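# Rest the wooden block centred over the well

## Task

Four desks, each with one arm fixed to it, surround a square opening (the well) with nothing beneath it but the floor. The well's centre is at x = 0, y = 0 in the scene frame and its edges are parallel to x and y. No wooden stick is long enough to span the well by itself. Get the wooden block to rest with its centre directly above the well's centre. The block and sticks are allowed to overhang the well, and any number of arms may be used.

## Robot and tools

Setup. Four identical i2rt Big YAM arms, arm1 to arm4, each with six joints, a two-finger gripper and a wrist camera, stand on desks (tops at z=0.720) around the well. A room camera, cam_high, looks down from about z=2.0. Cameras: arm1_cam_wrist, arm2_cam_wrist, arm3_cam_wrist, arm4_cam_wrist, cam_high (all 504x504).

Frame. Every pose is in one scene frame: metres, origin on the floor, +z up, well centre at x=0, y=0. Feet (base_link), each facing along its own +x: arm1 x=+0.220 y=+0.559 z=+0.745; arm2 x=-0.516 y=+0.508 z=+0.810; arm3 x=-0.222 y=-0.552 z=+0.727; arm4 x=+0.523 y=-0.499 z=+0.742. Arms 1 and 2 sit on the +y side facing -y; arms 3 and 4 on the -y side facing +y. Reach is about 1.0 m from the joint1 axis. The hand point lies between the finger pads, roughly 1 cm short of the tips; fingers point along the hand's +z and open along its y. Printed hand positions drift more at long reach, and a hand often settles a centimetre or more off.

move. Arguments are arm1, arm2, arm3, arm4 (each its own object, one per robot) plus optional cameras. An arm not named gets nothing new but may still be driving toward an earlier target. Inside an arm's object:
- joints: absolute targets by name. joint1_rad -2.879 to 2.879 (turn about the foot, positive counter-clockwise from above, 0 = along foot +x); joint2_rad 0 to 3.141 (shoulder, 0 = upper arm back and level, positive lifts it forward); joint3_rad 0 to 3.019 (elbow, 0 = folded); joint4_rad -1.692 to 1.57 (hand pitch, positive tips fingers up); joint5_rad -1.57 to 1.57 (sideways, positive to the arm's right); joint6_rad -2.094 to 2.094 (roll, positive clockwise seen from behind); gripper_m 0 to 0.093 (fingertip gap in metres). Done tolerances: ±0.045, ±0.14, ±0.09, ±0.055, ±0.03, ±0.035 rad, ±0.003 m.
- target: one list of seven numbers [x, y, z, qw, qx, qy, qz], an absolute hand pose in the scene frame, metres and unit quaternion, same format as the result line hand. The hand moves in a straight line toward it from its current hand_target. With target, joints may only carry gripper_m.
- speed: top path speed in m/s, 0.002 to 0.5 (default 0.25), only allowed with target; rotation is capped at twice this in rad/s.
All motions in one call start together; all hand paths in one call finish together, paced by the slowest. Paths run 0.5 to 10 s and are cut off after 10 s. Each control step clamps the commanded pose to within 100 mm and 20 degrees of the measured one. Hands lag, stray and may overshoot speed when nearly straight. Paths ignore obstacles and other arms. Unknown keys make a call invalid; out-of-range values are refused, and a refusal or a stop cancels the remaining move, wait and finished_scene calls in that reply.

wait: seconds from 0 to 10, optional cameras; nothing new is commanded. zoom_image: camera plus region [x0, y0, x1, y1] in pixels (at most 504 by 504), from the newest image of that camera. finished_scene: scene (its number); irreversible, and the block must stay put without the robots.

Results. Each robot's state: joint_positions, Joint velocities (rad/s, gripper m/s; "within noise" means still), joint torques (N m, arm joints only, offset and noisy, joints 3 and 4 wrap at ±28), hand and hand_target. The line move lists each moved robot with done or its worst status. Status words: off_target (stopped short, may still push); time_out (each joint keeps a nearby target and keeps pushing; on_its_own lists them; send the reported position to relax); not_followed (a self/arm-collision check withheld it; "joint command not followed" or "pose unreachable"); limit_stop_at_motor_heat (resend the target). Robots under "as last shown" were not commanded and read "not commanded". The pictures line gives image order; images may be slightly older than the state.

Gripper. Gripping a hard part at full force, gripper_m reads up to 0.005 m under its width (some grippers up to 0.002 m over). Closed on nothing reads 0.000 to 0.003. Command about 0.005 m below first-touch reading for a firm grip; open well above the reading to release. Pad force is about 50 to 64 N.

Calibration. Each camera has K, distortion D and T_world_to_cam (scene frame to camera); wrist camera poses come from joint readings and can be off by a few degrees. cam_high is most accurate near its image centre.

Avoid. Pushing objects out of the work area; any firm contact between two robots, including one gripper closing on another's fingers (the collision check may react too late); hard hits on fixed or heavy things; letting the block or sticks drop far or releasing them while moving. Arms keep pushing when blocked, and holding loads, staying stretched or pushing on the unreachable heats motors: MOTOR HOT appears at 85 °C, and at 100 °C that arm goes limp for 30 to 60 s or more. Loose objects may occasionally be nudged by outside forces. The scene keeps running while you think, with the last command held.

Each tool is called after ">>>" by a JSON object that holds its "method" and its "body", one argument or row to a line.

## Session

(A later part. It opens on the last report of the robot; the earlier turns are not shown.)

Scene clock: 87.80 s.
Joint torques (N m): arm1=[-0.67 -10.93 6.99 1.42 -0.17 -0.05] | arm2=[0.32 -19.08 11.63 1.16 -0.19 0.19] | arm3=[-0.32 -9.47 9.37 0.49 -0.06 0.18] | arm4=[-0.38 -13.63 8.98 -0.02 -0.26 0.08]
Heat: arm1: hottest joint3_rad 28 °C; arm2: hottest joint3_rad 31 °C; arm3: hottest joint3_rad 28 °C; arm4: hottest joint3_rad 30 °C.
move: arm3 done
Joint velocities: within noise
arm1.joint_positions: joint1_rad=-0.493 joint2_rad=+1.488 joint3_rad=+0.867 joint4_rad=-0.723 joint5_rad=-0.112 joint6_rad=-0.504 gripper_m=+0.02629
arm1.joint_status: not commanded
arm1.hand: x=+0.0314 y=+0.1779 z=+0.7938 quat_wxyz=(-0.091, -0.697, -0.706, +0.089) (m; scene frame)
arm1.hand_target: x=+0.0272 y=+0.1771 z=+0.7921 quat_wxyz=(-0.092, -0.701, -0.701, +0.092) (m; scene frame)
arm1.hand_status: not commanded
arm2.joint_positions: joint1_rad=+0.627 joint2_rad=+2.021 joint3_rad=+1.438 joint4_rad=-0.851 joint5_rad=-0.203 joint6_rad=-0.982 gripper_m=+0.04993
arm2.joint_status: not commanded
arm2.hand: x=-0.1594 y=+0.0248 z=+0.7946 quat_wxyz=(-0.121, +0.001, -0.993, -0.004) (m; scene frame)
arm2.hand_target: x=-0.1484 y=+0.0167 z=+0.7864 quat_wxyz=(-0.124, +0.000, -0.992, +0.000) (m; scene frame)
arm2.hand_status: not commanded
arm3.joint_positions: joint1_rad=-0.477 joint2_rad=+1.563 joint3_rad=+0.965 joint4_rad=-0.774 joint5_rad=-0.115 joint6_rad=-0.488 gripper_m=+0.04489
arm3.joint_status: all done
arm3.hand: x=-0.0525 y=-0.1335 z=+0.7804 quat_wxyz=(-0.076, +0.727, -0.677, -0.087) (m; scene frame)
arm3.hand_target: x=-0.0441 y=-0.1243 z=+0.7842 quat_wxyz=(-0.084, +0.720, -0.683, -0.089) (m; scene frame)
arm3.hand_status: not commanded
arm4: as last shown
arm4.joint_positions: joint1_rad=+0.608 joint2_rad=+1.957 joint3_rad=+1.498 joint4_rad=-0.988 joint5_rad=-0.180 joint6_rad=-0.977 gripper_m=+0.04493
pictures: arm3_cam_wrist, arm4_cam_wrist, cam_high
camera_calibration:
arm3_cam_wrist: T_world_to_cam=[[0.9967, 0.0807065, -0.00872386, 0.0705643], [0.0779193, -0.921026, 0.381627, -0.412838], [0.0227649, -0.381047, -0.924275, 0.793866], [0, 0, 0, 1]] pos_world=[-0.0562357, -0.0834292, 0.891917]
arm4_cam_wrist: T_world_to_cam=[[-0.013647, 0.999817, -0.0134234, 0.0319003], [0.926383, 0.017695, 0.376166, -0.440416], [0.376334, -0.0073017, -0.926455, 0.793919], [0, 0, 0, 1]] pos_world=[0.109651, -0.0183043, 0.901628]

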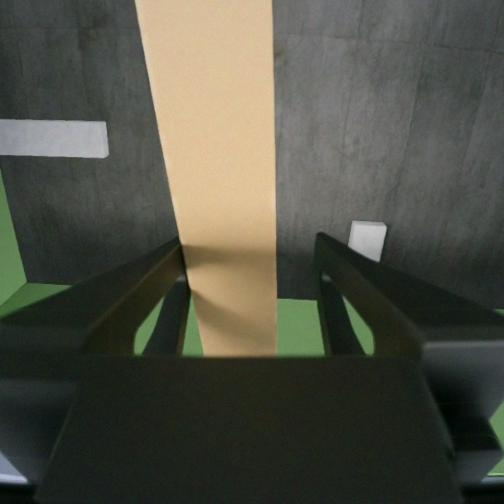

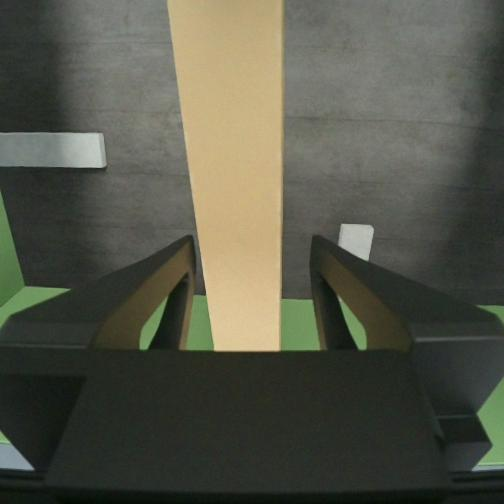

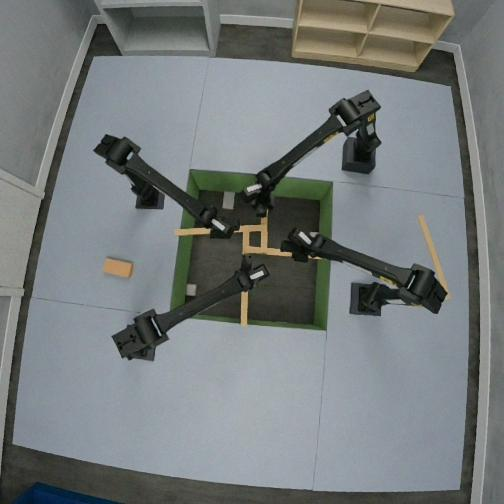

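>>> {"method": "move", "body": {
  "arm2": {"joints":{"gripper_m":0.08}},
  "arm3": {"joints":{"gripper_m":0.08}},
  "arm4": {"joints":{"gripper_m":0.08}},
  "cameras": []
}}

>>> {"method": "move", "body": {
  "arm2": {"target":[-0.17,0.026,0.86,0.1236,0,0.9923,0],"speed":0.1},
  "arm3": {"target":[-0.054,-0.145,0.86,-0.0804,0.7462,-0.6544,-0.0916],"speed":0.1},
  "arm4": {"target":[0.176,-0.018,0.86,0,0.9937,0,-0.112],"speed":0.1}
}}

>>> {"method": "zoom_image", "body": {
  "camera": "cam_high",
  "region": [235, 220, 275, 260]
}}

Scene clock: 88.87 s.
Joint torques (N m): arm1=[-0.73 -10.93 6.99 1.43 -0.17 -0.05] | arm2=[0.15 -19.72 11.56 1.07 -0.2 0.18] | arm3=[-0.32 -9.47 9.37 0.5 -0.06 0.18] | arm4=[-0.38 -13.74 8.96 -0.02 -0.28 0.09]
Heat: arm1: hottest joint3_rad 28 °C; arm2: hottest joint3_rad 31 °C; arm3: hottest joint3_rad 28 °C; arm4: hottest joint3_rad 30 °C.
move: arm2 done; arm3 done; arm4 done
Joint velocities: within noise
arm1: as last shown
arm2.joint_positions: joint1_rad=+0.627 joint2_rad=+2.021 joint3_rad=+1.438 joint4_rad=-0.851 joint5_rad=-0.203 joint6_rad=-0.982 gripper_m=+0.07981
arm2.joint_status: all done
arm2.hand: x=-0.1594 y=+0.0248 z=+0.7946 quat_wxyz=(-0.121, +0.001, -0.993, -0.004) (m; scene frame)
arm2.hand_target: x=-0.1484 y=+0.0167 z=+0.7864 quat_wxyz=(-0.124, +0.000, -0.992, +0.000) (m; scene frame)
arm2.hand_status: not commanded
arm3.joint_positions: joint1_rad=-0.477 joint2_rad=+1.563 joint3_rad=+0.965 joint4_rad=-0.774 joint5_rad=-0.115 joint6_rad=-0.488 gripper_m=+0.07979
arm3.joint_status: all done
arm3.hand: x=-0.0525 y=-0.1335 z=+0.7804 quat_wxyz=(-0.076, +0.727, -0.677, -0.087) (m; scene frame)
arm3.hand_target: x=-0.0441 y=-0.1243 z=+0.7842 quat_wxyz=(-0.084, +0.720, -0.683, -0.089) (m; scene frame)
arm3.hand_status: not commanded
arm4.joint_positions: joint1_rad=+0.608 joint2_rad=+1.957 joint3_rad=+1.498 joint4_rad=-0.988 joint5_rad=-0.180 joint6_rad=-0.977 gripper_m=+0.07980
arm4.joint_status: all done
arm4.hand: x=+0.1640 y=-0.0173 z=+0.7842 quat_wxyz=(+0.002, +0.994, +0.004, -0.111) (m; scene frame)
arm4.hand_target: x=+0.1602 y=-0.0063 z=+0.7841 quat_wxyz=(+0.000, +0.994, +0.000, -0.112) (m; scene frame)
arm4.hand_status: not commanded
pictures: none
No camera images: "cameras" was empty.

Scene clock: 90.37 s.
Joint torques (N m): arm1=[-0.73 -10.93 6.99 1.42 -0.17 -0.05] | arm2=[-0.97 -22.3 11.23 0.17 -0.31 -0.02] | arm3=[-0.5 -10.4 11.64 -0.16 -0.23 -0.03] | arm4=[-0.62 -14.74 9.28 -0.14 -0.32 -0.03]
Heat: arm1: hottest joint3_rad 28 °C; arm2: hottest joint3_rad 31 °C; arm3: hottest joint3_rad 28 °C; arm4: hottest joint3_rad 30 °C.
move: arm2 off_target; arm3 off_target; arm4 off_target
Joint velocities: within noise
arm1: as last shown
arm2.joint_positions: joint1_rad=+0.624 joint2_rad=+1.919 joint3_rad=+1.438 joint4_rad=-0.963 joint5_rad=-0.203 joint6_rad=-0.982 gripper_m=+0.07989
arm2.joint_status: not commanded
arm2.hand: x=-0.1693 y=+0.0363 z=+0.8490 quat_wxyz=(-0.119, -0.001, -0.993, -0.008) (m; scene frame)
arm2.hand_target: x=-0.1702 y=+0.0262 z=+0.8600 quat_wxyz=(-0.123, +0.000, -0.992, +0.000) (m; scene frame)
arm2.hand_status: off_target (0.015 m and 1.1 deg from the pose sent, 0.066 m and 0.5 deg at the start)
arm3.joint_positions: joint1_rad=-0.482 joint2_rad=+1.439 joint3_rad=+1.000 joint4_rad=-0.977 joint5_rad=-0.128 joint6_rad=-0.546 gripper_m=+0.07989
arm3.joint_status: not commanded
arm3.hand: x=-0.0643 y=-0.1592 z=+0.8363 quat_wxyz=(-0.056, +0.745, -0.659, -0.084) (m; scene frame)
arm3.hand_target: x=-0.0543 y=-0.1458 z=+0.8602 quat_wxyz=(-0.081, +0.746, -0.655, -0.091) (m; scene frame)
arm3.hand_status: off_target (0.029 m and 3.0 deg from the pose sent, 0.080 m and 3.5 deg at the start)
arm4.joint_positions: joint1_rad=+0.600 joint2_rad=+1.863 joint3_rad=+1.530 joint4_rad=-1.137 joint5_rad=-0.180 joint6_rad=-0.977 gripper_m=+0.07990
arm4.joint_status: not commanded
arm4.hand: x=+0.1785 y=-0.0297 z=+0.8457 quat_wxyz=(+0.011, +0.994, -0.001, -0.105) (m; scene frame)
arm4.hand_target: x=+0.1763 y=-0.0184 z=+0.8601 quat_wxyz=(+0.000, +0.994, +0.000, -0.112) (m; scene frame)
arm4.hand_status: off_target (0.019 m and 1.5 deg from the pose sent, 0.077 m and 0.5 deg at the start)
pictures: arm1_cam_wrist, arm2_cam_wrist, arm3_cam_wrist, arm4_cam_wrist, cam_high
camera_calibration:
arm1_cam_wrist: T_world_to_cam=[[-0.999746, -0.0210497, -0.00806512, 0.0422196], [-0.0225418, 0.934629, 0.35491, -0.44404], [0.0000671427, 0.355002, -0.934866, 0.807], [0, 0, 0, 1]] pos_world=[0.0321453, 0.129415, 0.912371]
arm2_cam_wrist: T_world_to_cam=[[0.00105798, -0.999747, -0.0224831, 0.0568349], [-0.931955, -0.00913752, 0.36246, -0.459977], [-0.362573, 0.0205697, -0.931728, 0.849144], [0, 0, 0, 1]] pos_world=[-0.12086, 0.0351508, 0.959173]
arm3_cam_wrist: T_world_to_cam=[[0.99051, 0.134106, -0.0301017, 0.110893], [0.134602, -0.902191, 0.409797, -0.473772], [0.0277988, -0.40996, -0.91168, 0.821216], [0, 0, 0, 1]] pos_world=[-0.068899, -0.105638, 0.946175]
arm4_cam_wrist: T_world_to_cam=[[-0.00541904, 0.99943, -0.0333244, 0.0607446], [0.921484, 0.0179337, 0.388002, -0.485948], [0.388378, -0.0286053, -0.921056, 0.837893], [0, 0, 0, 1]] pos_world=[0.122703, -0.0280269, 0.962319]

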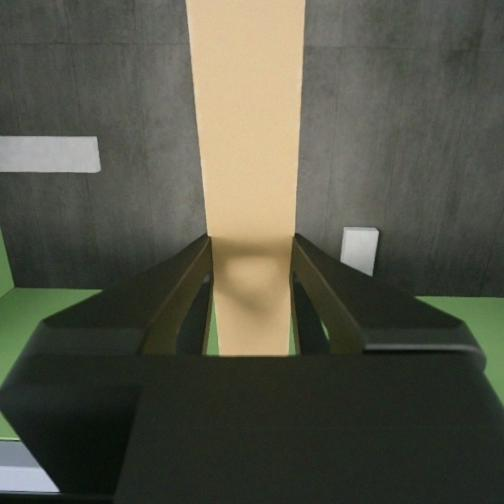

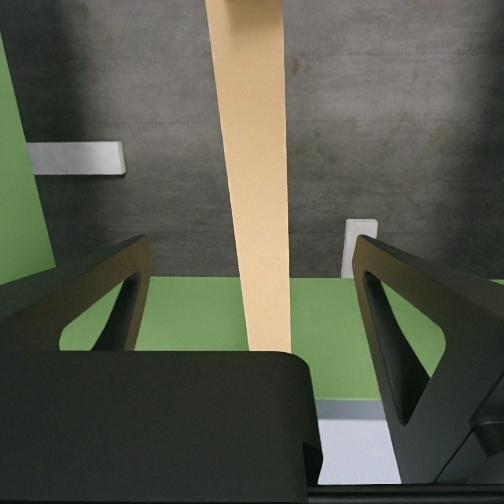

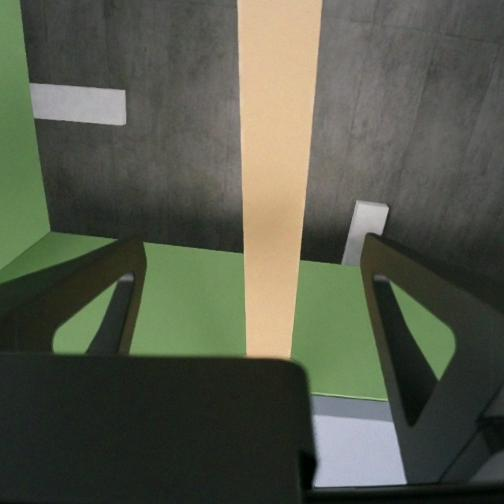

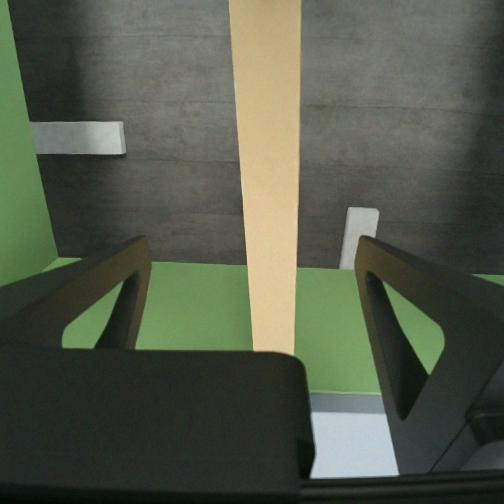

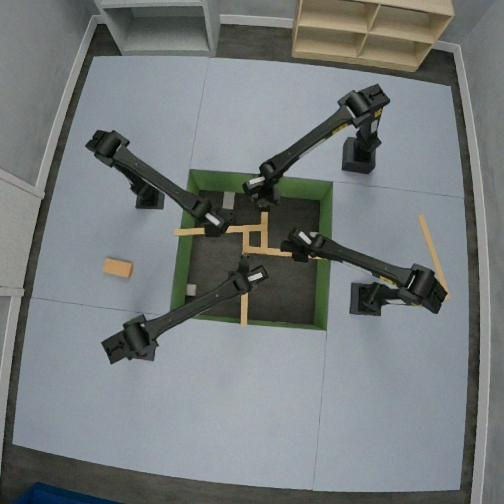

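Scaled by 12.600 from the camera's 504x504 image, which has a finer 720x720 frame.

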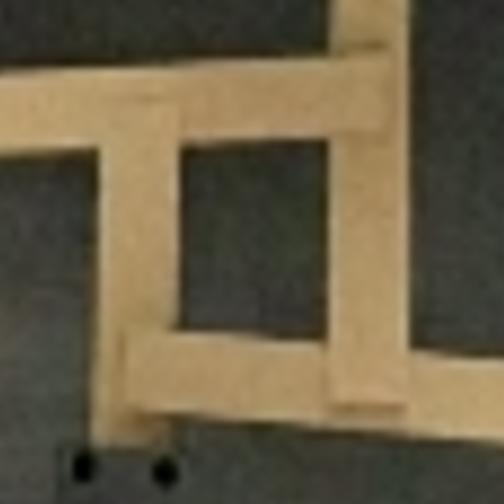

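>>> {"method": "move", "body": {
  "arm2": {"target":[-0.33,0.05,0.98,0.1236,0,0.9923,0],"speed":0.25},
  "arm3": {"target":[-0.07,-0.24,0.99,0,0.7462,-0.6657,0],"speed":0.25},
  "arm4": {"target":[0.36,-0.05,0.96,0,0.9937,0,-0.112],"speed":0.25},
  "cameras": ["cam_high"]
}}

>>> {"method": "zoom_image", "body": {
  "camera": "cam_high",
  "region": [235, 220, 275, 260]
}}

Scene clock: 92.90 s.
Joint torques (N m): arm1=[-0.73 -10.93 6.98 1.42 -0.17 -0.05] | arm2=[-0.15 -17.73 9.72 0.21 -0.39 -0.02] | arm3=[-0.38 -8.12 12.46 -0.42 0.05 -0.03] | arm4=[0.03 -10.75 6.94 -0.14 -0.44 -0.07]
Heat: arm1: hottest joint3_rad 28 °C; arm2: hottest joint3_rad 31 °C; arm3: hottest joint3_rad 28 °C; arm4: hottest joint3_rad 30 °C.
move: arm2 done; arm3 off_target; arm4 done
Joint velocities: within noise
arm1: as last shown
arm2.joint_positions: joint1_rad=+0.360 joint2_rad=+1.600 joint3_rad=+1.359 joint4_rad=-1.235 joint5_rad=-0.232 joint6_rad=-1.245 gripper_m=+0.07989
arm2.joint_status: not commanded
arm2.hand: x=-0.3270 y=+0.0475 z=+0.9793 quat_wxyz=(-0.124, -0.003, -0.992, +0.004) (m; scene frame)
arm2.hand_target: x=-0.3299 y=+0.0500 z=+0.9800 quat_wxyz=(-0.124, +0.000, -0.992, +0.000) (m; scene frame)
arm2.hand_status: done (0.004 m and 0.5 deg from the pose sent, 0.208 m and 1.1 deg at the start)
arm3.joint_positions: joint1_rad=-0.491 joint2_rad=+1.253 joint3_rad=+1.193 joint4_rad=-1.561 joint5_rad=-0.001 joint6_rad=-0.553 gripper_m=+0.07989
arm3.joint_status: not commanded
arm3.hand: x=-0.0777 y=-0.2480 z=+0.9683 quat_wxyz=(+0.023, +0.745, -0.667, +0.006) (m; scene frame)
arm3.hand_target: x=-0.0705 y=-0.2407 z=+0.9897 quat_wxyz=(+0.000, +0.746, -0.666, +0.000) (m; scene frame)
arm3.hand_status: off_target (0.024 m and 2.8 deg from the pose sent, 0.174 m and 11.6 deg at the start)
arm4.joint_positions: joint1_rad=+0.294 joint2_rad=+1.546 joint3_rad=+1.422 joint4_rad=-1.369 joint5_rad=-0.206 joint6_rad=-1.274 gripper_m=+0.07990
arm4.joint_status: not commanded
arm4.hand: x=+0.3599 y=-0.0471 z=+0.9603 quat_wxyz=(-0.005, +0.994, -0.006, -0.113) (m; scene frame)
arm4.hand_target: x=+0.3599 y=-0.0500 z=+0.9600 quat_wxyz=(+0.000, +0.994, +0.000, -0.112) (m; scene frame)
arm4.hand_status: done (0.003 m and 0.9 deg from the pose sent, 0.215 m and 1.5 deg at the start)
pictures: cam_high

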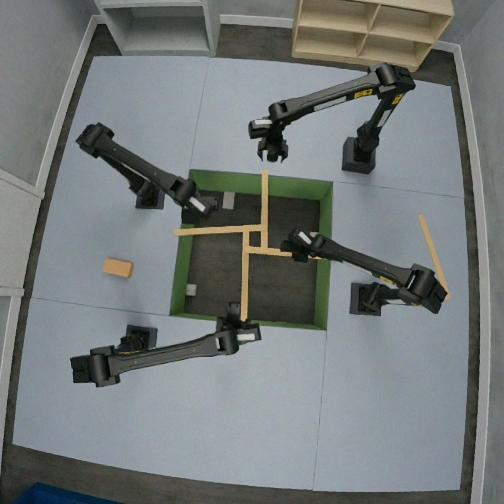

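Scaled by 12.600 from the camera's 504x504 image, which has a finer 720x720 frame.

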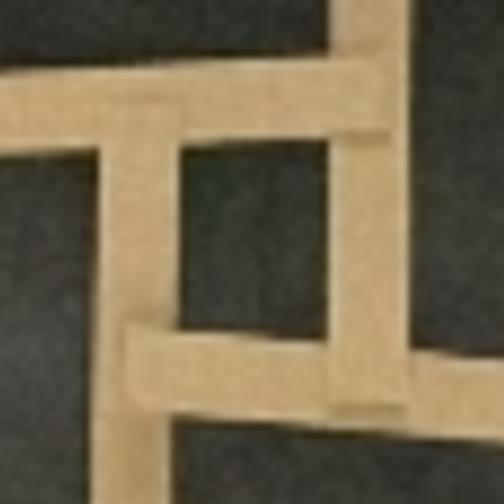

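>>> {"method": "zoom_image", "body": {
  "camera": "cam_high",
  "region": [170, 150, 350, 330]
}}

>>> {"method": "zoom_image", "body": {
  "camera": "cam_high",
  "region": [240, 150, 290, 200]
}}

>>> {"method": "zoom_image", "body": {
  "camera": "cam_high",
  "region": [165, 210, 215, 260]
}}

Scaled by 2.800 from the camera's 504x504 image, which has a finer 720x720 frame.

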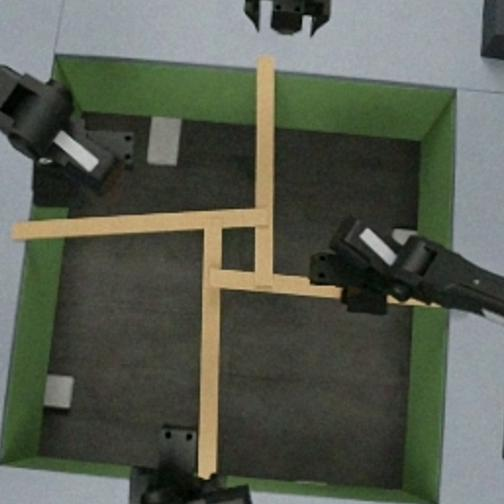

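Scaled by 10.080 from the camera's 504x504 image, which has a finer 720x720 frame.

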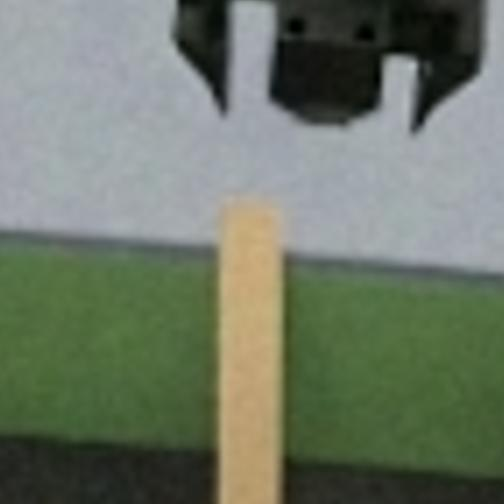

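Scaled by 10.080 from the camera's 504x504 image, which has a finer 720x720 frame.

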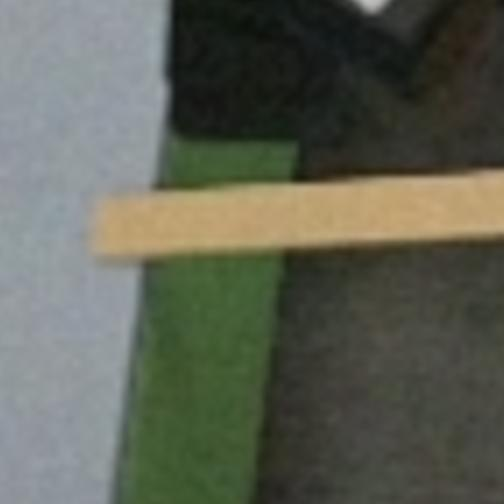

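>>> {"method": "move", "body": {
  "arm1": {"target":[0.0275,0.173,0.776,0.0616,0.7044,0.7044,-0.0616],"speed":0.06},
  "cameras": ["cam_high"]
}}

>>> {"method": "zoom_image", "body": {
  "camera": "cam_high",
  "region": [170, 150, 350, 330]
}}

>>> {"method": "zoom_image", "body": {
  "camera": "cam_high",
  "region": [235, 220, 275, 260]
}}

Scene clock: 94.70 s.
Joint torques (N m): arm1=[0.67 -11.16 9.63 0.53 -0.1 0.01] | arm2=[-0.5 -18.02 9.68 0.09 -0.37 -0.05] | arm3=[-0.44 -8.06 12.45 -0.42 0.05 -0.02] | arm4=[-0.03 -10.87 6.93 -0.17 -0.46 -0.08]
Heat: arm1: hottest joint3_rad 28 °C; arm2: hottest joint3_rad 31 °C; arm3: hottest joint3_rad 28 °C; arm4: hottest joint3_rad 30 °C.
move: arm1 off_target
Joint velocities: within noise
arm1.joint_positions: joint1_rad=-0.488 joint2_rad=+1.556 joint3_rad=+0.867 joint4_rad=-0.755 joint5_rad=-0.068 joint6_rad=-0.493 gripper_m=+0.02629
arm1.joint_status: not commanded
arm1.hand: x=+0.0337 y=+0.1929 z=+0.7647 quat_wxyz=(-0.057, -0.705, -0.705, +0.047) (m; scene frame)
arm1.hand_target: x=+0.0278 y=+0.1737 z=+0.7763 quat_wxyz=(-0.062, -0.704, -0.704, +0.062) (m; scene frame)
arm1.hand_status: off_target (0.024 m and 1.8 deg from the pose sent, 0.019 m and 4.7 deg at the start)
arm2, arm3: as last shown
arm2.joint_positions: joint1_rad=+0.360 joint2_rad=+1.600 joint3_rad=+1.359 joint4_rad=-1.235 joint5_rad=-0.232 joint6_rad=-1.246 gripper_m=+0.07989
arm2.hand_target: x=-0.3299 y=+0.0499 z=+0.9800 quat_wxyz=(-0.124, +0.000, -0.992, +0.000) (m; scene frame)
arm3.hand: x=-0.0777 y=-0.2481 z=+0.9683 quat_wxyz=(+0.023, +0.745, -0.667, +0.006) (m; scene frame)
arm3.hand_target: x=-0.0704 y=-0.2408 z=+0.9897 quat_wxyz=(+0.000, +0.746, -0.666, +0.000) (m; scene frame)
arm4.joint_positions: joint1_rad=+0.294 joint2_rad=+1.546 joint3_rad=+1.422 joint4_rad=-1.369 joint5_rad=-0.206 joint6_rad=-1.275 gripper_m=+0.07990
arm4.joint_status: not commanded
arm4.hand: x=+0.3599 y=-0.0472 z=+0.9603 quat_wxyz=(-0.005, +0.994, -0.006, -0.112) (m; scene frame)
arm4.hand_target: x=+0.3600 y=-0.0500 z=+0.9600 quat_wxyz=(+0.000, +0.994, +0.000, -0.112) (m; scene frame)
arm4.hand_status: not commanded
pictures: cam_high

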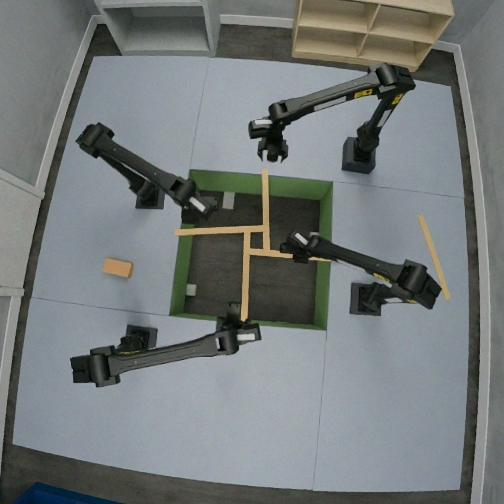

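Scaled by 2.800 from the camera's 504x504 image, which has a finer 720x720 frame.

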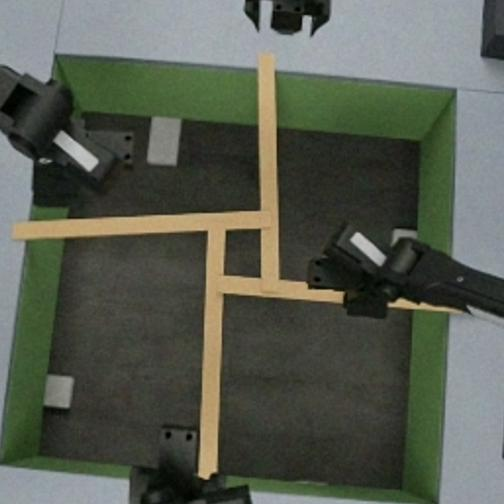

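Scaled by 12.600 from the camera's 504x504 image, which has a finer 720x720 frame.

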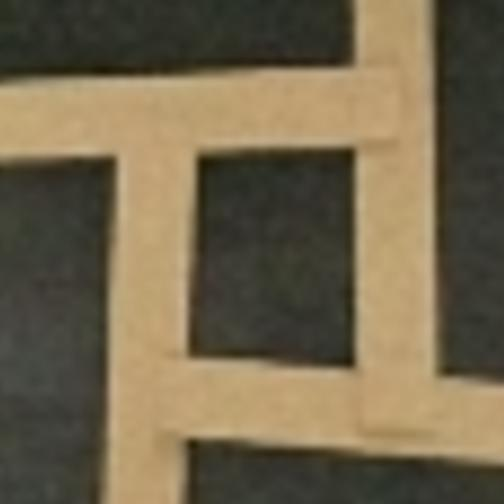

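>>> {"method": "move", "body": {
  "arm1": {"target":[0.0275,0.157,0.786,0.0616,0.7044,0.7044,-0.0616],"speed":0.06},
  "cameras": ["cam_high"]
}}

>>> {"method": "zoom_image", "body": {
  "camera": "cam_high",
  "region": [235, 220, 275, 260]
}}

Scene clock: 95.93 s.
Joint torques (N m): arm1=[0.56 -11.4 10.25 0.66 -0.08 0.04] | arm2=[-0.15 -17.73 9.78 0.25 -0.43 -0.06] | arm3=[-0.38 -8.12 12.45 -0.42 0.05 -0.02] | arm4=[-0.03 -10.93 6.95 -0.16 -0.46 -0.08]
Heat: arm1: hottest joint3_rad 28 °C; arm2: hottest joint3_rad 31 °C; arm3: hottest joint3_rad 29 °C; arm4: hottest joint3_rad 30 °C.
move: arm1 off_target
Joint velocities: within noise
arm1.joint_positions: joint1_rad=-0.468 joint2_rad=+1.569 joint3_rad=+0.912 joint4_rad=-0.789 joint5_rad=-0.066 joint6_rad=-0.477 gripper_m=+0.02629
arm1.joint_status: not commanded
arm1.hand: x=+0.0352 y=+0.1793 z=+0.7732 quat_wxyz=(-0.056, -0.704, -0.706, +0.045) (m; scene frame)
arm1.hand_target: x=+0.0280 y=+0.1578 z=+0.7864 quat_wxyz=(-0.062, -0.704, -0.704, +0.062) (m; scene frame)
arm1.hand_status: off_target (0.027 m and 2.0 deg from the pose sent, 0.042 m and 1.7 deg at the start)
arm2, arm3, arm4: as last shown
arm2.hand: x=-0.3270 y=+0.0475 z=+0.9793 quat_wxyz=(-0.124, -0.002, -0.992, +0.004) (m; scene frame)
pictures: cam_high

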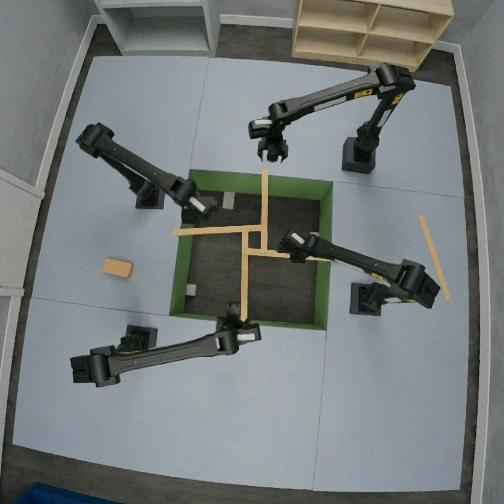

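Scaled by 12.600 from the camera's 504x504 image, which has a finer 720x720 frame.

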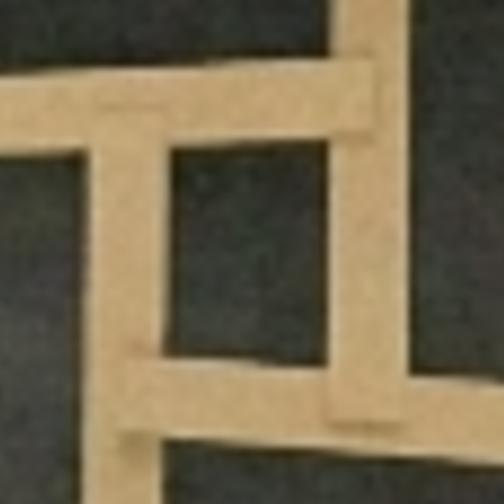

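>>> {"method": "move", "body": {
  "arm1": {"target":[0.0275,0.157,0.772,0.0523,0.7052,0.7052,-0.0523],"speed":0.05},
  "cameras": ["cam_high"]
}}

>>> {"method": "zoom_image", "body": {
  "camera": "cam_high",
  "region": [235, 220, 275, 260]
}}

Scene clock: 97.13 s.
Joint torques (N m): arm1=[0.26 -11.69 9.95 0.9 -0.06 0.02] | arm2=[-0.56 -17.26 9.66 0.42 -0.41 -0.06] | arm3=[-0.38 -8.12 12.46 -0.42 0.05 -0.02] | arm4=[-0.09 -10.81 6.94 -0.17 -0.45 -0.07]
Heat: arm1: hottest joint3_rad 28 °C; arm2: hottest joint3_rad 31 °C; arm3: hottest joint3_rad 29 °C; arm4: hottest joint3_rad 30 °C.
move: arm1 off_target
Joint velocities: within noise
arm1.joint_positions: joint1_rad=-0.465 joint2_rad=+1.604 joint3_rad=+0.914 joint4_rad=-0.790 joint5_rad=-0.054 joint6_rad=-0.473 gripper_m=+0.02629
arm1.joint_status: not commanded
arm1.hand: x=+0.0362 y=+0.1818 z=+0.7599 quat_wxyz=(-0.046, -0.706, -0.706, +0.031) (m; scene frame)
arm1.hand_target: x=+0.0281 y=+0.1581 z=+0.7726 quat_wxyz=(-0.053, -0.705, -0.705, +0.052) (m; scene frame)
arm1.hand_status: off_target (0.029 m and 2.6 deg from the pose sent, 0.024 m and 1.0 deg at the start)
arm2, arm3, arm4: as last shown
pictures: cam_high

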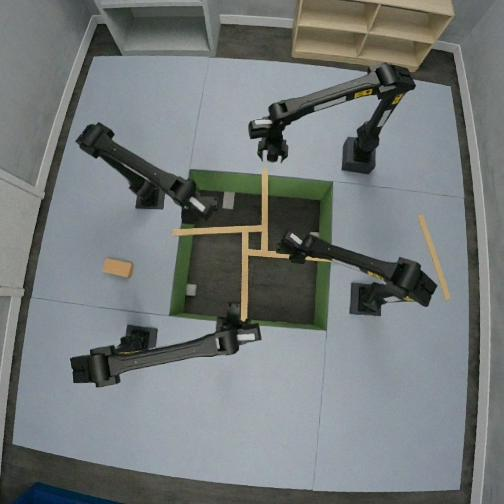

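Scaled by 12.600 from the camera's 504x504 image, which has a finer 720x720 frame.

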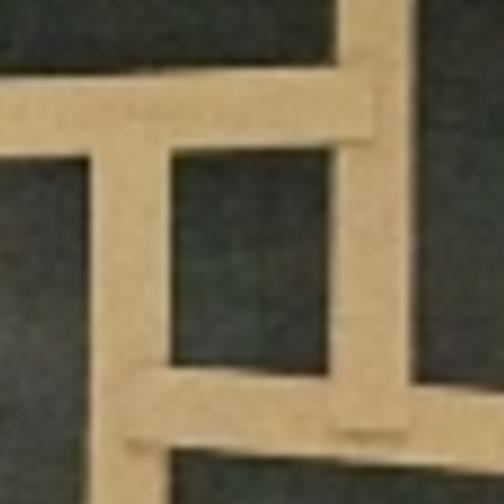

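>>> {"method": "move", "body": {
  "arm1": {"target":[0.0275,0.150,0.763,0.0309,0.7064,0.7064,-0.0309],"speed":0.05},
  "cameras": ["cam_high"]
}}

>>> {"method": "zoom_image", "body": {
  "camera": "cam_high",
  "region": [235, 220, 275, 260]
}}

Scene clock: 98.70 s.
Joint torques (N m): arm1=[0.56 -11.99 9.73 0.38 0.03 0.08] | arm2=[-0.44 -17.55 9.73 0.2 -0.36 -0.01] | arm3=[-0.44 -8.18 12.45 -0.42 0.04 -0.02] | arm4=[-0.03 -10.87 6.94 -0.12 -0.44 -0.08]
Heat: arm1: hottest joint3_rad 28 °C; arm2: hottest joint3_rad 31 °C; arm3: hottest joint3_rad 29 °C; arm4: hottest joint3_rad 30 °C.
move: arm1 off_target
Joint velocities: within noise
arm1.joint_positions: joint1_rad=-0.446 joint2_rad=+1.657 joint3_rad=+0.969 joint4_rad=-0.824 joint5_rad=-0.028 joint6_rad=-0.463 gripper_m=+0.02629
arm1.joint_status: not commanded
arm1.hand: x=+0.0338 y=+0.1694 z=+0.7549 quat_wxyz=(-0.028, -0.704, -0.710, +0.020) (m; scene frame)
arm1.hand_target: x=+0.0279 y=+0.1506 z=+0.7632 quat_wxyz=(-0.031, -0.706, -0.706, +0.031) (m; scene frame)
arm1.hand_status: off_target (0.022 m and 1.4 deg from the pose sent, 0.033 m and 1.7 deg at the start)
arm2, arm3, arm4: as last shown
pictures: cam_high

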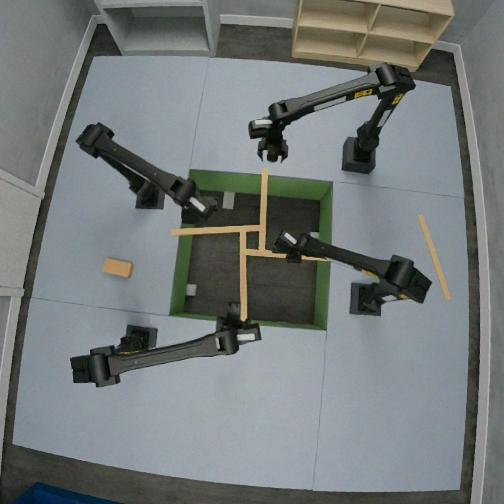

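Scaled by 12.600 from the camera's 504x504 image, which has a finer 720x720 frame.

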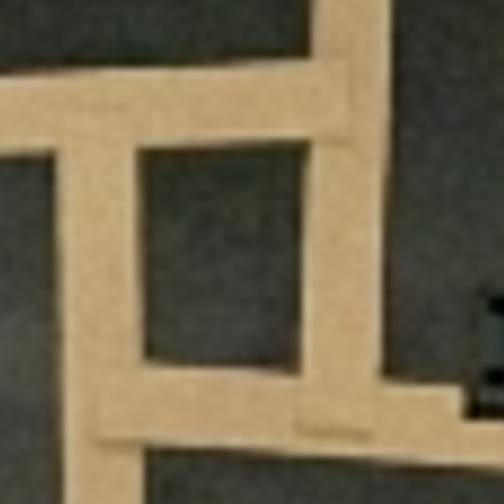

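>>> {"method": "move", "body": {
  "arm1": {"joints":{"gripper_m":0.06}},
  "cameras": ["cam_high","arm1_cam_wrist"]
}}

>>> {"method": "zoom_image", "body": {
  "camera": "cam_high",
  "region": [235, 220, 275, 260]
}}

Scene clock: 99.53 s.
Joint torques (N m): arm1=[0.5 -12.04 9.4 0.39 -0.01 0.02] | arm2=[-0.91 -17.26 9.74 0.06 -0.44 -0.05] | arm3=[-0.44 -8.12 12.45 -0.4 0.04 -0.02] | arm4=[-0.15 -10.75 6.94 -0.17 -0.45 -0.08]
Heat: arm1: hottest joint3_rad 28 °C; arm2: hottest joint3_rad 31 °C; arm3: hottest joint3_rad 29 °C; arm4: hottest joint3_rad 30 °C.
move: arm1 done
Joint velocities: within noise
arm1.joint_positions: joint1_rad=-0.446 joint2_rad=+1.657 joint3_rad=+0.974 joint4_rad=-0.824 joint5_rad=-0.026 joint6_rad=-0.458 gripper_m=+0.05982
arm1.joint_status: all done
arm1.hand: x=+0.0325 y=+0.1675 z=+0.7564 quat_wxyz=(-0.029, -0.706, -0.708, +0.022) (m; scene frame)
arm1.hand_target: x=+0.0279 y=+0.1507 z=+0.7633 quat_wxyz=(-0.031, -0.706, -0.706, +0.031) (m; scene frame)
arm1.hand_status: not commanded
arm2, arm3, arm4: as last shown
pictures: arm1_cam_wrist, cam_high
camera_calibration:
arm1_cam_wrist: T_world_to_cam=[[-0.999784, -0.0102977, -0.018036, 0.0486089], [-0.0181806, 0.853766, 0.520339, -0.532723], [0.0100402, 0.520555, -0.853769, 0.686328], [0, 0, 0, 1]] pos_world=[0.0320223, 0.0980502, 0.864039]

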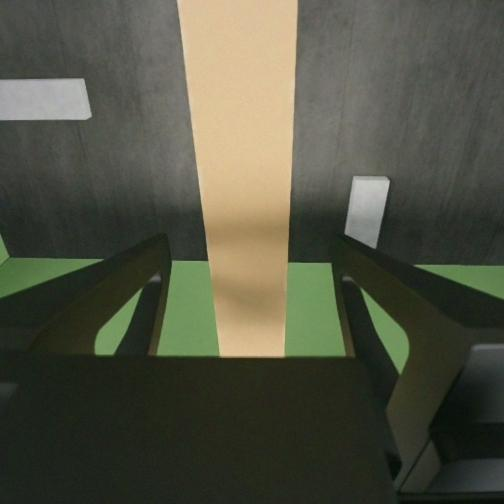

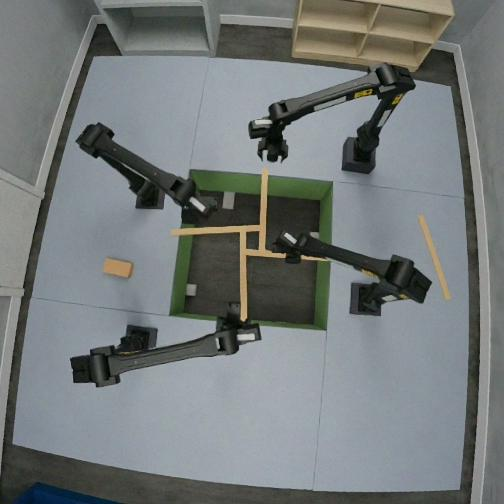

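Scaled by 12.600 from the camera's 504x504 image, which has a finer 720x720 frame.

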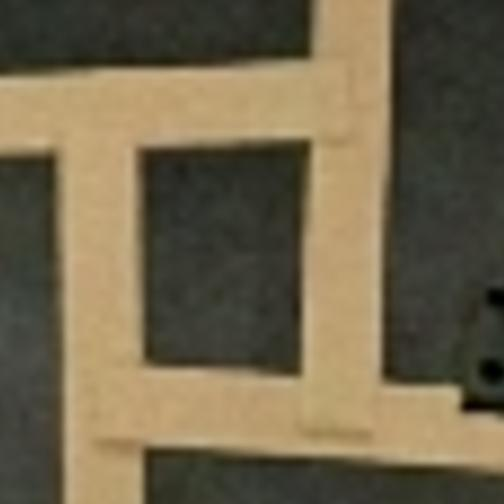

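>>> {"method": "move", "body": {
  "arm1": {"joints":{"gripper_m":0.085},"target":[0.03,0.168,0.80,0.0309,0.7064,0.7064,-0.0309],"speed":0.1},
  "arm3": {"joints":{"joint1_rad":-1.86,"joint6_rad":-1.66,"gripper_m":0.093}},
  "cameras": []
}}

>>> {"method": "move", "body": {
  "arm1": {"target":[0.06,0.25,0.98,0,0.7071,0.7071,0],"speed":0.25},
  "arm3": {"target":[0.165,-0.650,0.90,0,0.6514,-0.7587,0],"speed":0.25}
}}

>>> {"method": "zoom_image", "body": {
  "camera": "cam_high",
  "region": [235, 220, 275, 260]
}}

Scene clock: 102.47 s.
Joint torques (N m): arm1=[-0.38 -12.92 9.2 0.38 -0.03 -0.11] | arm2=[-0.85 -17.03 9.76 0.27 -0.37 -0.01] | arm3=[0.09 -8 12.05 -0.44 -0.1 -0.03] | arm4=[0.15 -10.87 6.94 -0.14 -0.45 -0.08]
Heat: arm1: hottest joint3_rad 28 °C; arm2: hottest joint3_rad 31 °C; arm3: hottest joint3_rad 29 °C; arm4: hottest joint3_rad 30 °C.
move: arm1 off_target; arm3 done
Joint velocities: within noise
arm1.joint_positions: joint1_rad=-0.446 joint2_rad=+1.578 joint3_rad=+0.974 joint4_rad=-0.915 joint5_rad=-0.026 joint6_rad=-0.458 gripper_m=+0.08488
arm1.joint_status: all done
arm1.hand: x=+0.0385 y=+0.1805 z=+0.7872 quat_wxyz=(-0.027, -0.706, -0.708, +0.016) (m; scene frame)
arm1.hand_target: x=+0.0302 y=+0.1684 z=+0.8002 quat_wxyz=(-0.031, -0.706, -0.706, +0.031) (m; scene frame)
arm1.hand_status: off_target (0.020 m and 1.8 deg from the pose sent, 0.044 m and 1.1 deg at the start)
arm2, arm4: as last shown
arm3.joint_positions: joint1_rad=-1.856 joint2_rad=+1.253 joint3_rad=+1.198 joint4_rad=-1.561 joint5_rad=+0.001 joint6_rad=-1.647 gripper_m=+0.09290
arm3.joint_status: all done
arm3.hand: x=+0.1061 y=-0.6325 z=+0.9693 quat_wxyz=(+0.013, +0.648, -0.761, -0.019) (m; scene frame)
arm3.hand_target: x=+0.1142 y=-0.6358 z=+0.9891 quat_wxyz=(+0.000, +0.652, -0.759, -0.001) (m; scene frame)
arm3.hand_status: not commanded
pictures: none
No camera images: "cameras" was empty.

Scene clock: 104.10 s.
Joint torques (N m): arm1=[-0.5 -8.64 11.51 0.18 0.01 -0.12] | arm2=[0.38 -17.2 9.7 0.17 -0.41 -0.07] | arm3=[-0.21 -8.82 8.4 0.35 -0.06 -0.02] | arm4=[-0.15 -10.81 6.95 -0.18 -0.45 -0.07]
Heat: arm1: hottest joint3_rad 29 °C; arm2: hottest joint3_rad 31 °C; arm3: hottest joint3_rad 29 °C; arm4: hottest joint3_rad 31 °C.
move: arm1 off_target; arm3 done
Joint velocities: within noise
arm1.joint_positions: joint1_rad=-0.446 joint2_rad=+1.238 joint3_rad=+1.124 joint4_rad=-1.490 joint5_rad=+0.012 joint6_rad=-0.458 gripper_m=+0.08488
arm1.joint_status: not commanded
arm1.hand: x=+0.0678 y=+0.2612 z=+0.9623 quat_wxyz=(+0.005, -0.706, -0.708, -0.018) (m; scene frame)
arm1.hand_target: x=+0.0604 y=+0.2507 z=+0.9800 quat_wxyz=(+0.000, -0.707, -0.707, +0.000) (m; scene frame)
arm1.hand_status: off_target (0.022 m and 2.2 deg from the pose sent, 0.206 m and 3.6 deg at the start)
arm2, arm4: as last shown
arm3.joint_positions: joint1_rad=-1.856 joint2_rad=+1.403 joint3_rad=+1.161 joint4_rad=-1.333 joint5_rad=+0.001 joint6_rad=-1.651 gripper_m=+0.09290
arm3.joint_status: not commanded
arm3.hand: x=+0.1616 y=-0.6459 z=+0.9022 quat_wxyz=(+0.001, +0.649, -0.760, -0.002) (m; scene frame)
arm3.hand_target: x=+0.1649 y=-0.6499 z=+0.9000 quat_wxyz=(+0.000, +0.651, -0.759, +0.000) (m; scene frame)
arm3.hand_status: done (0.006 m and 0.4 deg from the pose sent, 0.093 m and 2.7 deg at the start)
pictures: arm1_cam_wrist, arm2_cam_wrist, arm3_cam_wrist, arm4_cam_wrist, cam_high
camera_calibration:
arm1_cam_wrist: T_world_to_cam=[[-0.999579, -0.00875272, -0.0276552, 0.0973245], [-0.0237365, 0.794818, 0.606383, -0.786258], [0.0166734, 0.606784, -0.794692, 0.733125], [0, 0, 0, 1]] pos_world=[0.0663968, 0.180936, 1.06207]
arm2_cam_wrist: T_world_to_cam=[[-0.00436047, -0.99999, 0.000819639, 0.046545], [-0.935924, 0.00436977, 0.352174, -0.645942], [-0.352175, 0.000768527, -0.935934, 0.921533], [0, 0, 0, 1]] pos_world=[-0.279809, 0.048659, 1.08994]
arm3_cam_wrist: T_world_to_cam=[[0.988942, -0.14801, -0.00932038, -0.246371], [-0.114957, -0.804767, 0.582353, -1.02277], [-0.0936947, -0.574841, -0.812883, 0.499554], [0, 0, 0, 1]] pos_world=[0.172877, -0.572396, 0.999398]
arm4_cam_wrist: T_world_to_cam=[[0.00645871, 0.999978, -0.0014064, 0.048042], [0.927345, -0.00546335, 0.374167, -0.687169], [0.374151, -0.00372085, -0.92736, 0.884918], [0, 0, 0, 1]] pos_world=[0.30584, -0.0485025, 1.07782]

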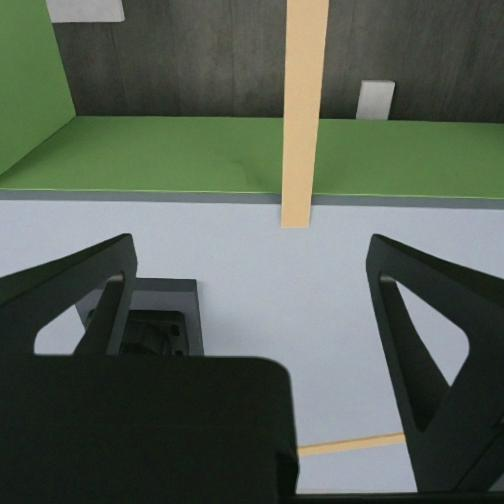

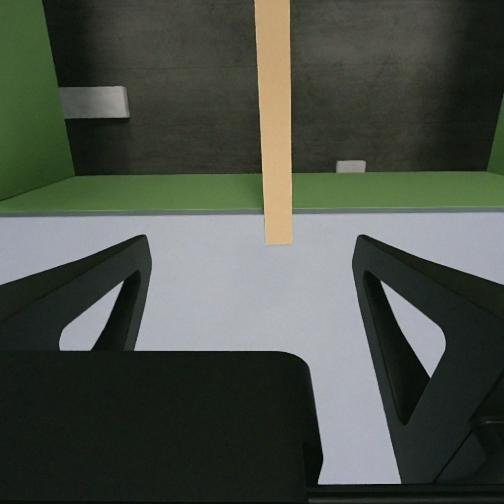

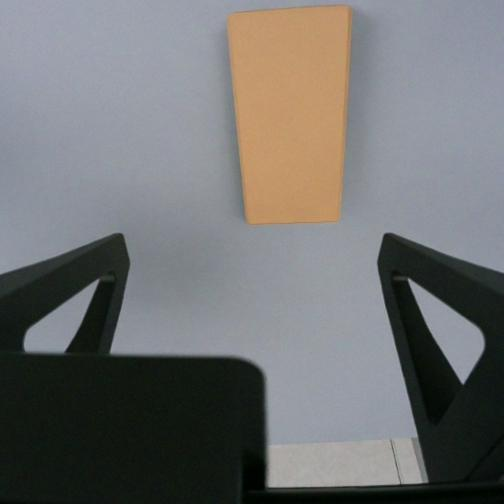

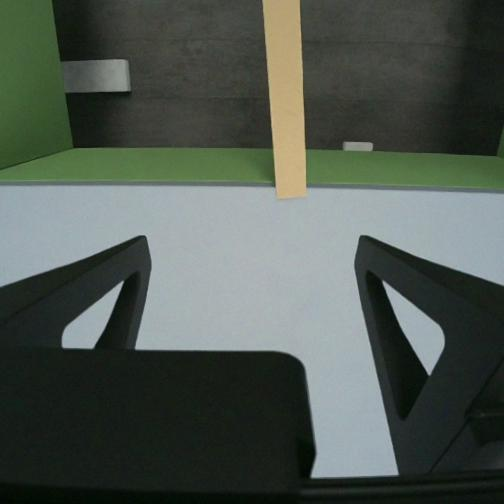

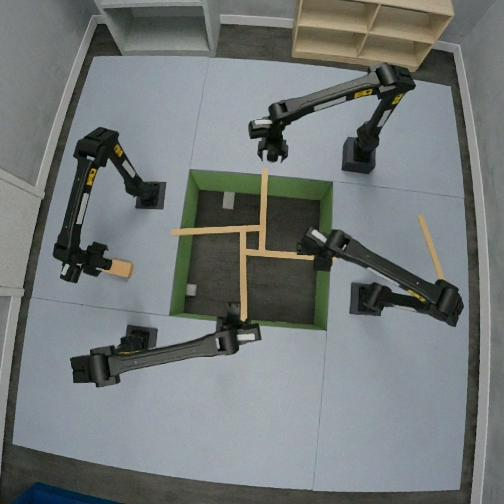

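Scaled by 12.600 from the camera's 504x504 image, which has a finer 720x720 frame.

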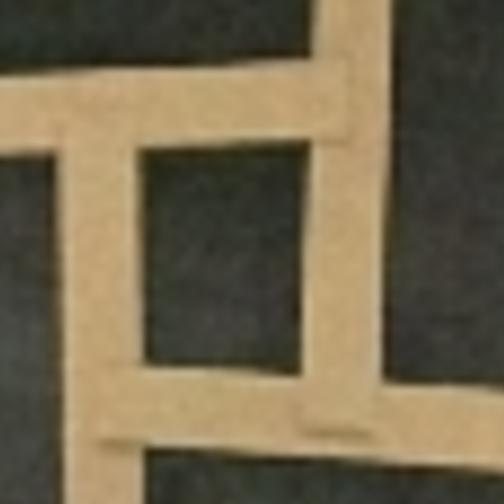

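>>> {"method": "move", "body": {
  "arm3": {"target":[0.187,-0.652,0.81,0,0.6756,-0.7373,0],"speed":0.2},
  "cameras": ["arm3_cam_wrist"]
}}

Scene clock: 106.03 s.
Joint torques (N m): arm1=[-0.5 -8.64 11.52 0.23 0.01 -0.12] | arm2=[-0.44 -18.32 9.83 0.09 -0.41 -0.01] | arm3=[0.44 -9.7 7.82 0.36 -0.06 -0.01] | arm4=[-0.26 -10.93 6.94 -0.14 -0.45 -0.08]
Heat: arm1: hottest joint3_rad 29 °C; arm2: hottest joint3_rad 31 °C; arm3: hottest joint3_rad 29 °C; arm4: hottest joint3_rad 31 °C.
move: arm3 done
Joint velocities: within noise
arm1.joint_positions: joint1_rad=-0.446 joint2_rad=+1.238 joint3_rad=+1.124 joint4_rad=-1.490 joint5_rad=+0.013 joint6_rad=-0.458 gripper_m=+0.08488
arm1.joint_status: not commanded
arm1.hand: x=+0.0678 y=+0.2613 z=+0.9623 quat_wxyz=(+0.006, -0.706, -0.708, -0.018) (m; scene frame)
arm1.hand_target: x=+0.0603 y=+0.2507 z=+0.9800 quat_wxyz=(+0.000, -0.707, -0.707, +0.000) (m; scene frame)
arm1.hand_status: not commanded
arm2.joint_positions: joint1_rad=+0.360 joint2_rad=+1.600 joint3_rad=+1.359 joint4_rad=-1.235 joint5_rad=-0.232 joint6_rad=-1.246 gripper_m=+0.07989
arm2.joint_status: not commanded
arm2.hand: x=-0.3270 y=+0.0475 z=+0.9793 quat_wxyz=(-0.124, -0.002, -0.992, +0.004) (m; scene frame)
arm2.hand_target: x=-0.3299 y=+0.0499 z=+0.9800 quat_wxyz=(-0.124, +0.000, -0.992, +0.000) (m; scene frame)
arm2.hand_status: not commanded
arm3.joint_positions: joint1_rad=-1.856 joint2_rad=+1.548 joint3_rad=+1.063 joint4_rad=-1.094 joint5_rad=+0.001 joint6_rad=-1.708 gripper_m=+0.09290
arm3.joint_status: not commanded
arm3.hand: x=+0.1824 y=-0.6508 z=+0.8110 quat_wxyz=(+0.002, +0.671, -0.742, -0.004) (m; scene frame)
arm3.hand_target: x=+0.1870 y=-0.6519 z=+0.8101 quat_wxyz=(+0.000, +0.676, -0.737, +0.000) (m; scene frame)
arm3.hand_status: done (0.005 m and 0.9 deg from the pose sent, 0.096 m and 4.0 deg at the start)
arm4: as last shown
pictures: arm3_cam_wrist
camera_calibration:
arm3_cam_wrist: T_world_to_cam=[[0.995667, -0.0919614, -0.0137924, -0.229569], [-0.0668271, -0.81076, 0.581552, -0.983157], [-0.0646627, -0.578111, -0.813392, 0.417521], [0, 0, 0, 1]] pos_world=[0.18987, -0.576842, 0.908199]

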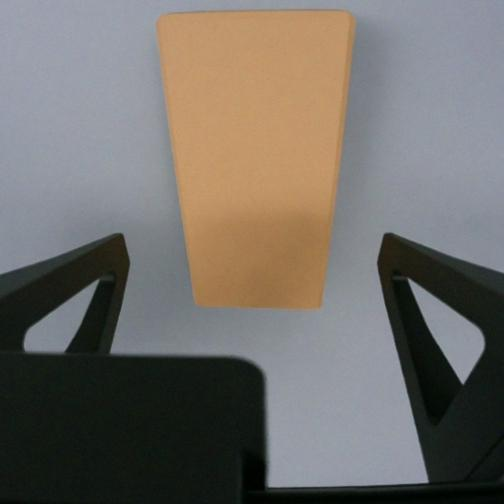

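>>> {"method": "move", "body": {
  "arm3": {"target":[0.186,-0.658,0.744,0,0.6756,-0.7373,0],"speed":0.15},
  "cameras": ["arm3_cam_wrist"]
}}

Scene clock: 107.57 s.
Joint torques (N m): arm1=[-0.5 -8.64 11.52 0.23 0.01 -0.12] | arm2=[-0.85 -17.49 9.59 0.27 -0.41 -0.02] | arm3=[-0.26 -10.34 6.86 0.35 -0.06 -0.03] | arm4=[0.03 -10.87 6.98 -0.16 -0.45 -0.08]
Heat: arm1: hottest joint3_rad 29 °C; arm2: hottest joint3_rad 31 °C; arm3: hottest joint3_rad 29 °C; arm4: hottest joint3_rad 31 °C.
move: arm3 done
Joint velocities: within noise
arm1, arm2: as last shown
arm3.joint_positions: joint1_rad=-1.862 joint2_rad=+1.647 joint3_rad=+0.985 joint4_rad=-0.914 joint5_rad=+0.001 joint6_rad=-1.722 gripper_m=+0.09290
arm3.joint_status: not commanded
arm3.hand: x=+0.1836 y=-0.6535 z=+0.7466 quat_wxyz=(+0.001, +0.674, -0.739, -0.002) (m; scene frame)
arm3.hand_target: x=+0.1860 y=-0.6579 z=+0.7441 quat_wxyz=(+0.000, +0.676, -0.737, +0.000) (m; scene frame)
arm3.hand_status: done (0.006 m and 0.4 deg from the pose sent, 0.067 m and 0.9 deg at the start)
arm4.joint_positions: joint1_rad=+0.294 joint2_rad=+1.546 joint3_rad=+1.422 joint4_rad=-1.369 joint5_rad=-0.206 joint6_rad=-1.275 gripper_m=+0.07990
arm4.joint_status: not commanded
arm4.hand: x=+0.3599 y=-0.0472 z=+0.9603 quat_wxyz=(-0.005, +0.994, -0.006, -0.112) (m; scene frame)
arm4.hand_target: x=+0.3600 y=-0.0500 z=+0.9600 quat_wxyz=(+0.000, +0.994, +0.000, -0.112) (m; scene frame)
arm4.hand_status: not commanded
pictures: arm3_cam_wrist
camera_calibration:
arm3_cam_wrist: T_world_to_cam=[[0.996477, -0.0833109, -0.00961899, -0.229492], [-0.0621669, -0.810778, 0.582044, -0.949202], [-0.0562894, -0.579395, -0.813101, 0.360998], [0, 0, 0, 1]] pos_world=[0.189995, -0.579551, 0.843797]

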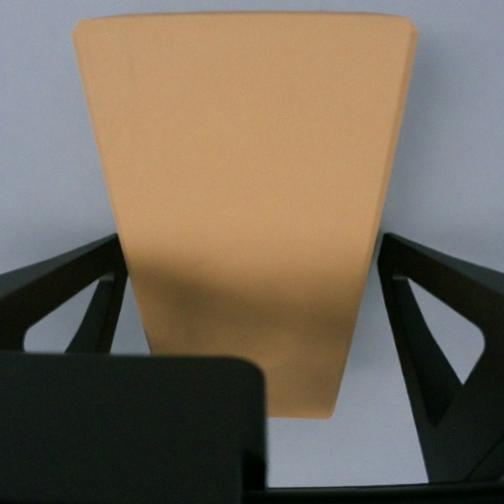

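>>> {"method": "move", "body": {
  "arm3": {"joints":{"gripper_m":0.066}},
  "cameras": ["arm3_cam_wrist"]
}}

Scene clock: 108.30 s.
Joint torques (N m): arm1=[-0.5 -8.64 11.51 0.23 0.01 -0.12] | arm2=[-0.97 -17.73 9.63 0.12 -0.35 -0.04] | arm3=[-0.26 -10.17 6.86 0.32 -0.06 -0.02] | arm4=[-0.21 -10.99 6.95 -0.18 -0.46 -0.07]
Heat: arm1: hottest joint3_rad 29 °C; arm2: hottest joint3_rad 31 °C; arm3: hottest joint3_rad 29 °C; arm4: hottest joint3_rad 31 °C.
move: arm3 off_target
Joint velocities: within noise
arm1, arm2, arm4: as last shown
arm3.joint_positions: joint1_rad=-1.863 joint2_rad=+1.647 joint3_rad=+0.985 joint4_rad=-0.913 joint5_rad=+0.001 joint6_rad=-1.724 gripper_m=+0.06976
arm3.joint_status: gripper_m off_target (ended at +0.06978, target +0.06600)
arm3.hand: x=+0.1836 y=-0.6537 z=+0.7466 quat_wxyz=(+0.001, +0.674, -0.739, -0.002) (m; scene frame)
arm3.hand_target: x=+0.1860 y=-0.6581 z=+0.7441 quat_wxyz=(+0.000, +0.676, -0.737, +0.000) (m; scene frame)
arm3.hand_status: not commanded
pictures: arm3_cam_wrist
camera_calibration:
arm3_cam_wrist: T_world_to_cam=[[0.996547, -0.0825191, -0.00920029, -0.229411], [-0.0617641, -0.810794, 0.582064, -0.949387], [-0.055491, -0.579486, -0.813091, 0.360726], [0, 0, 0, 1]] pos_world=[0.189997, -0.579652, 0.843797]

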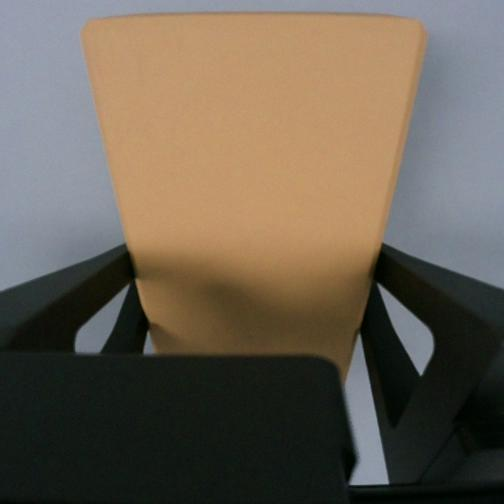

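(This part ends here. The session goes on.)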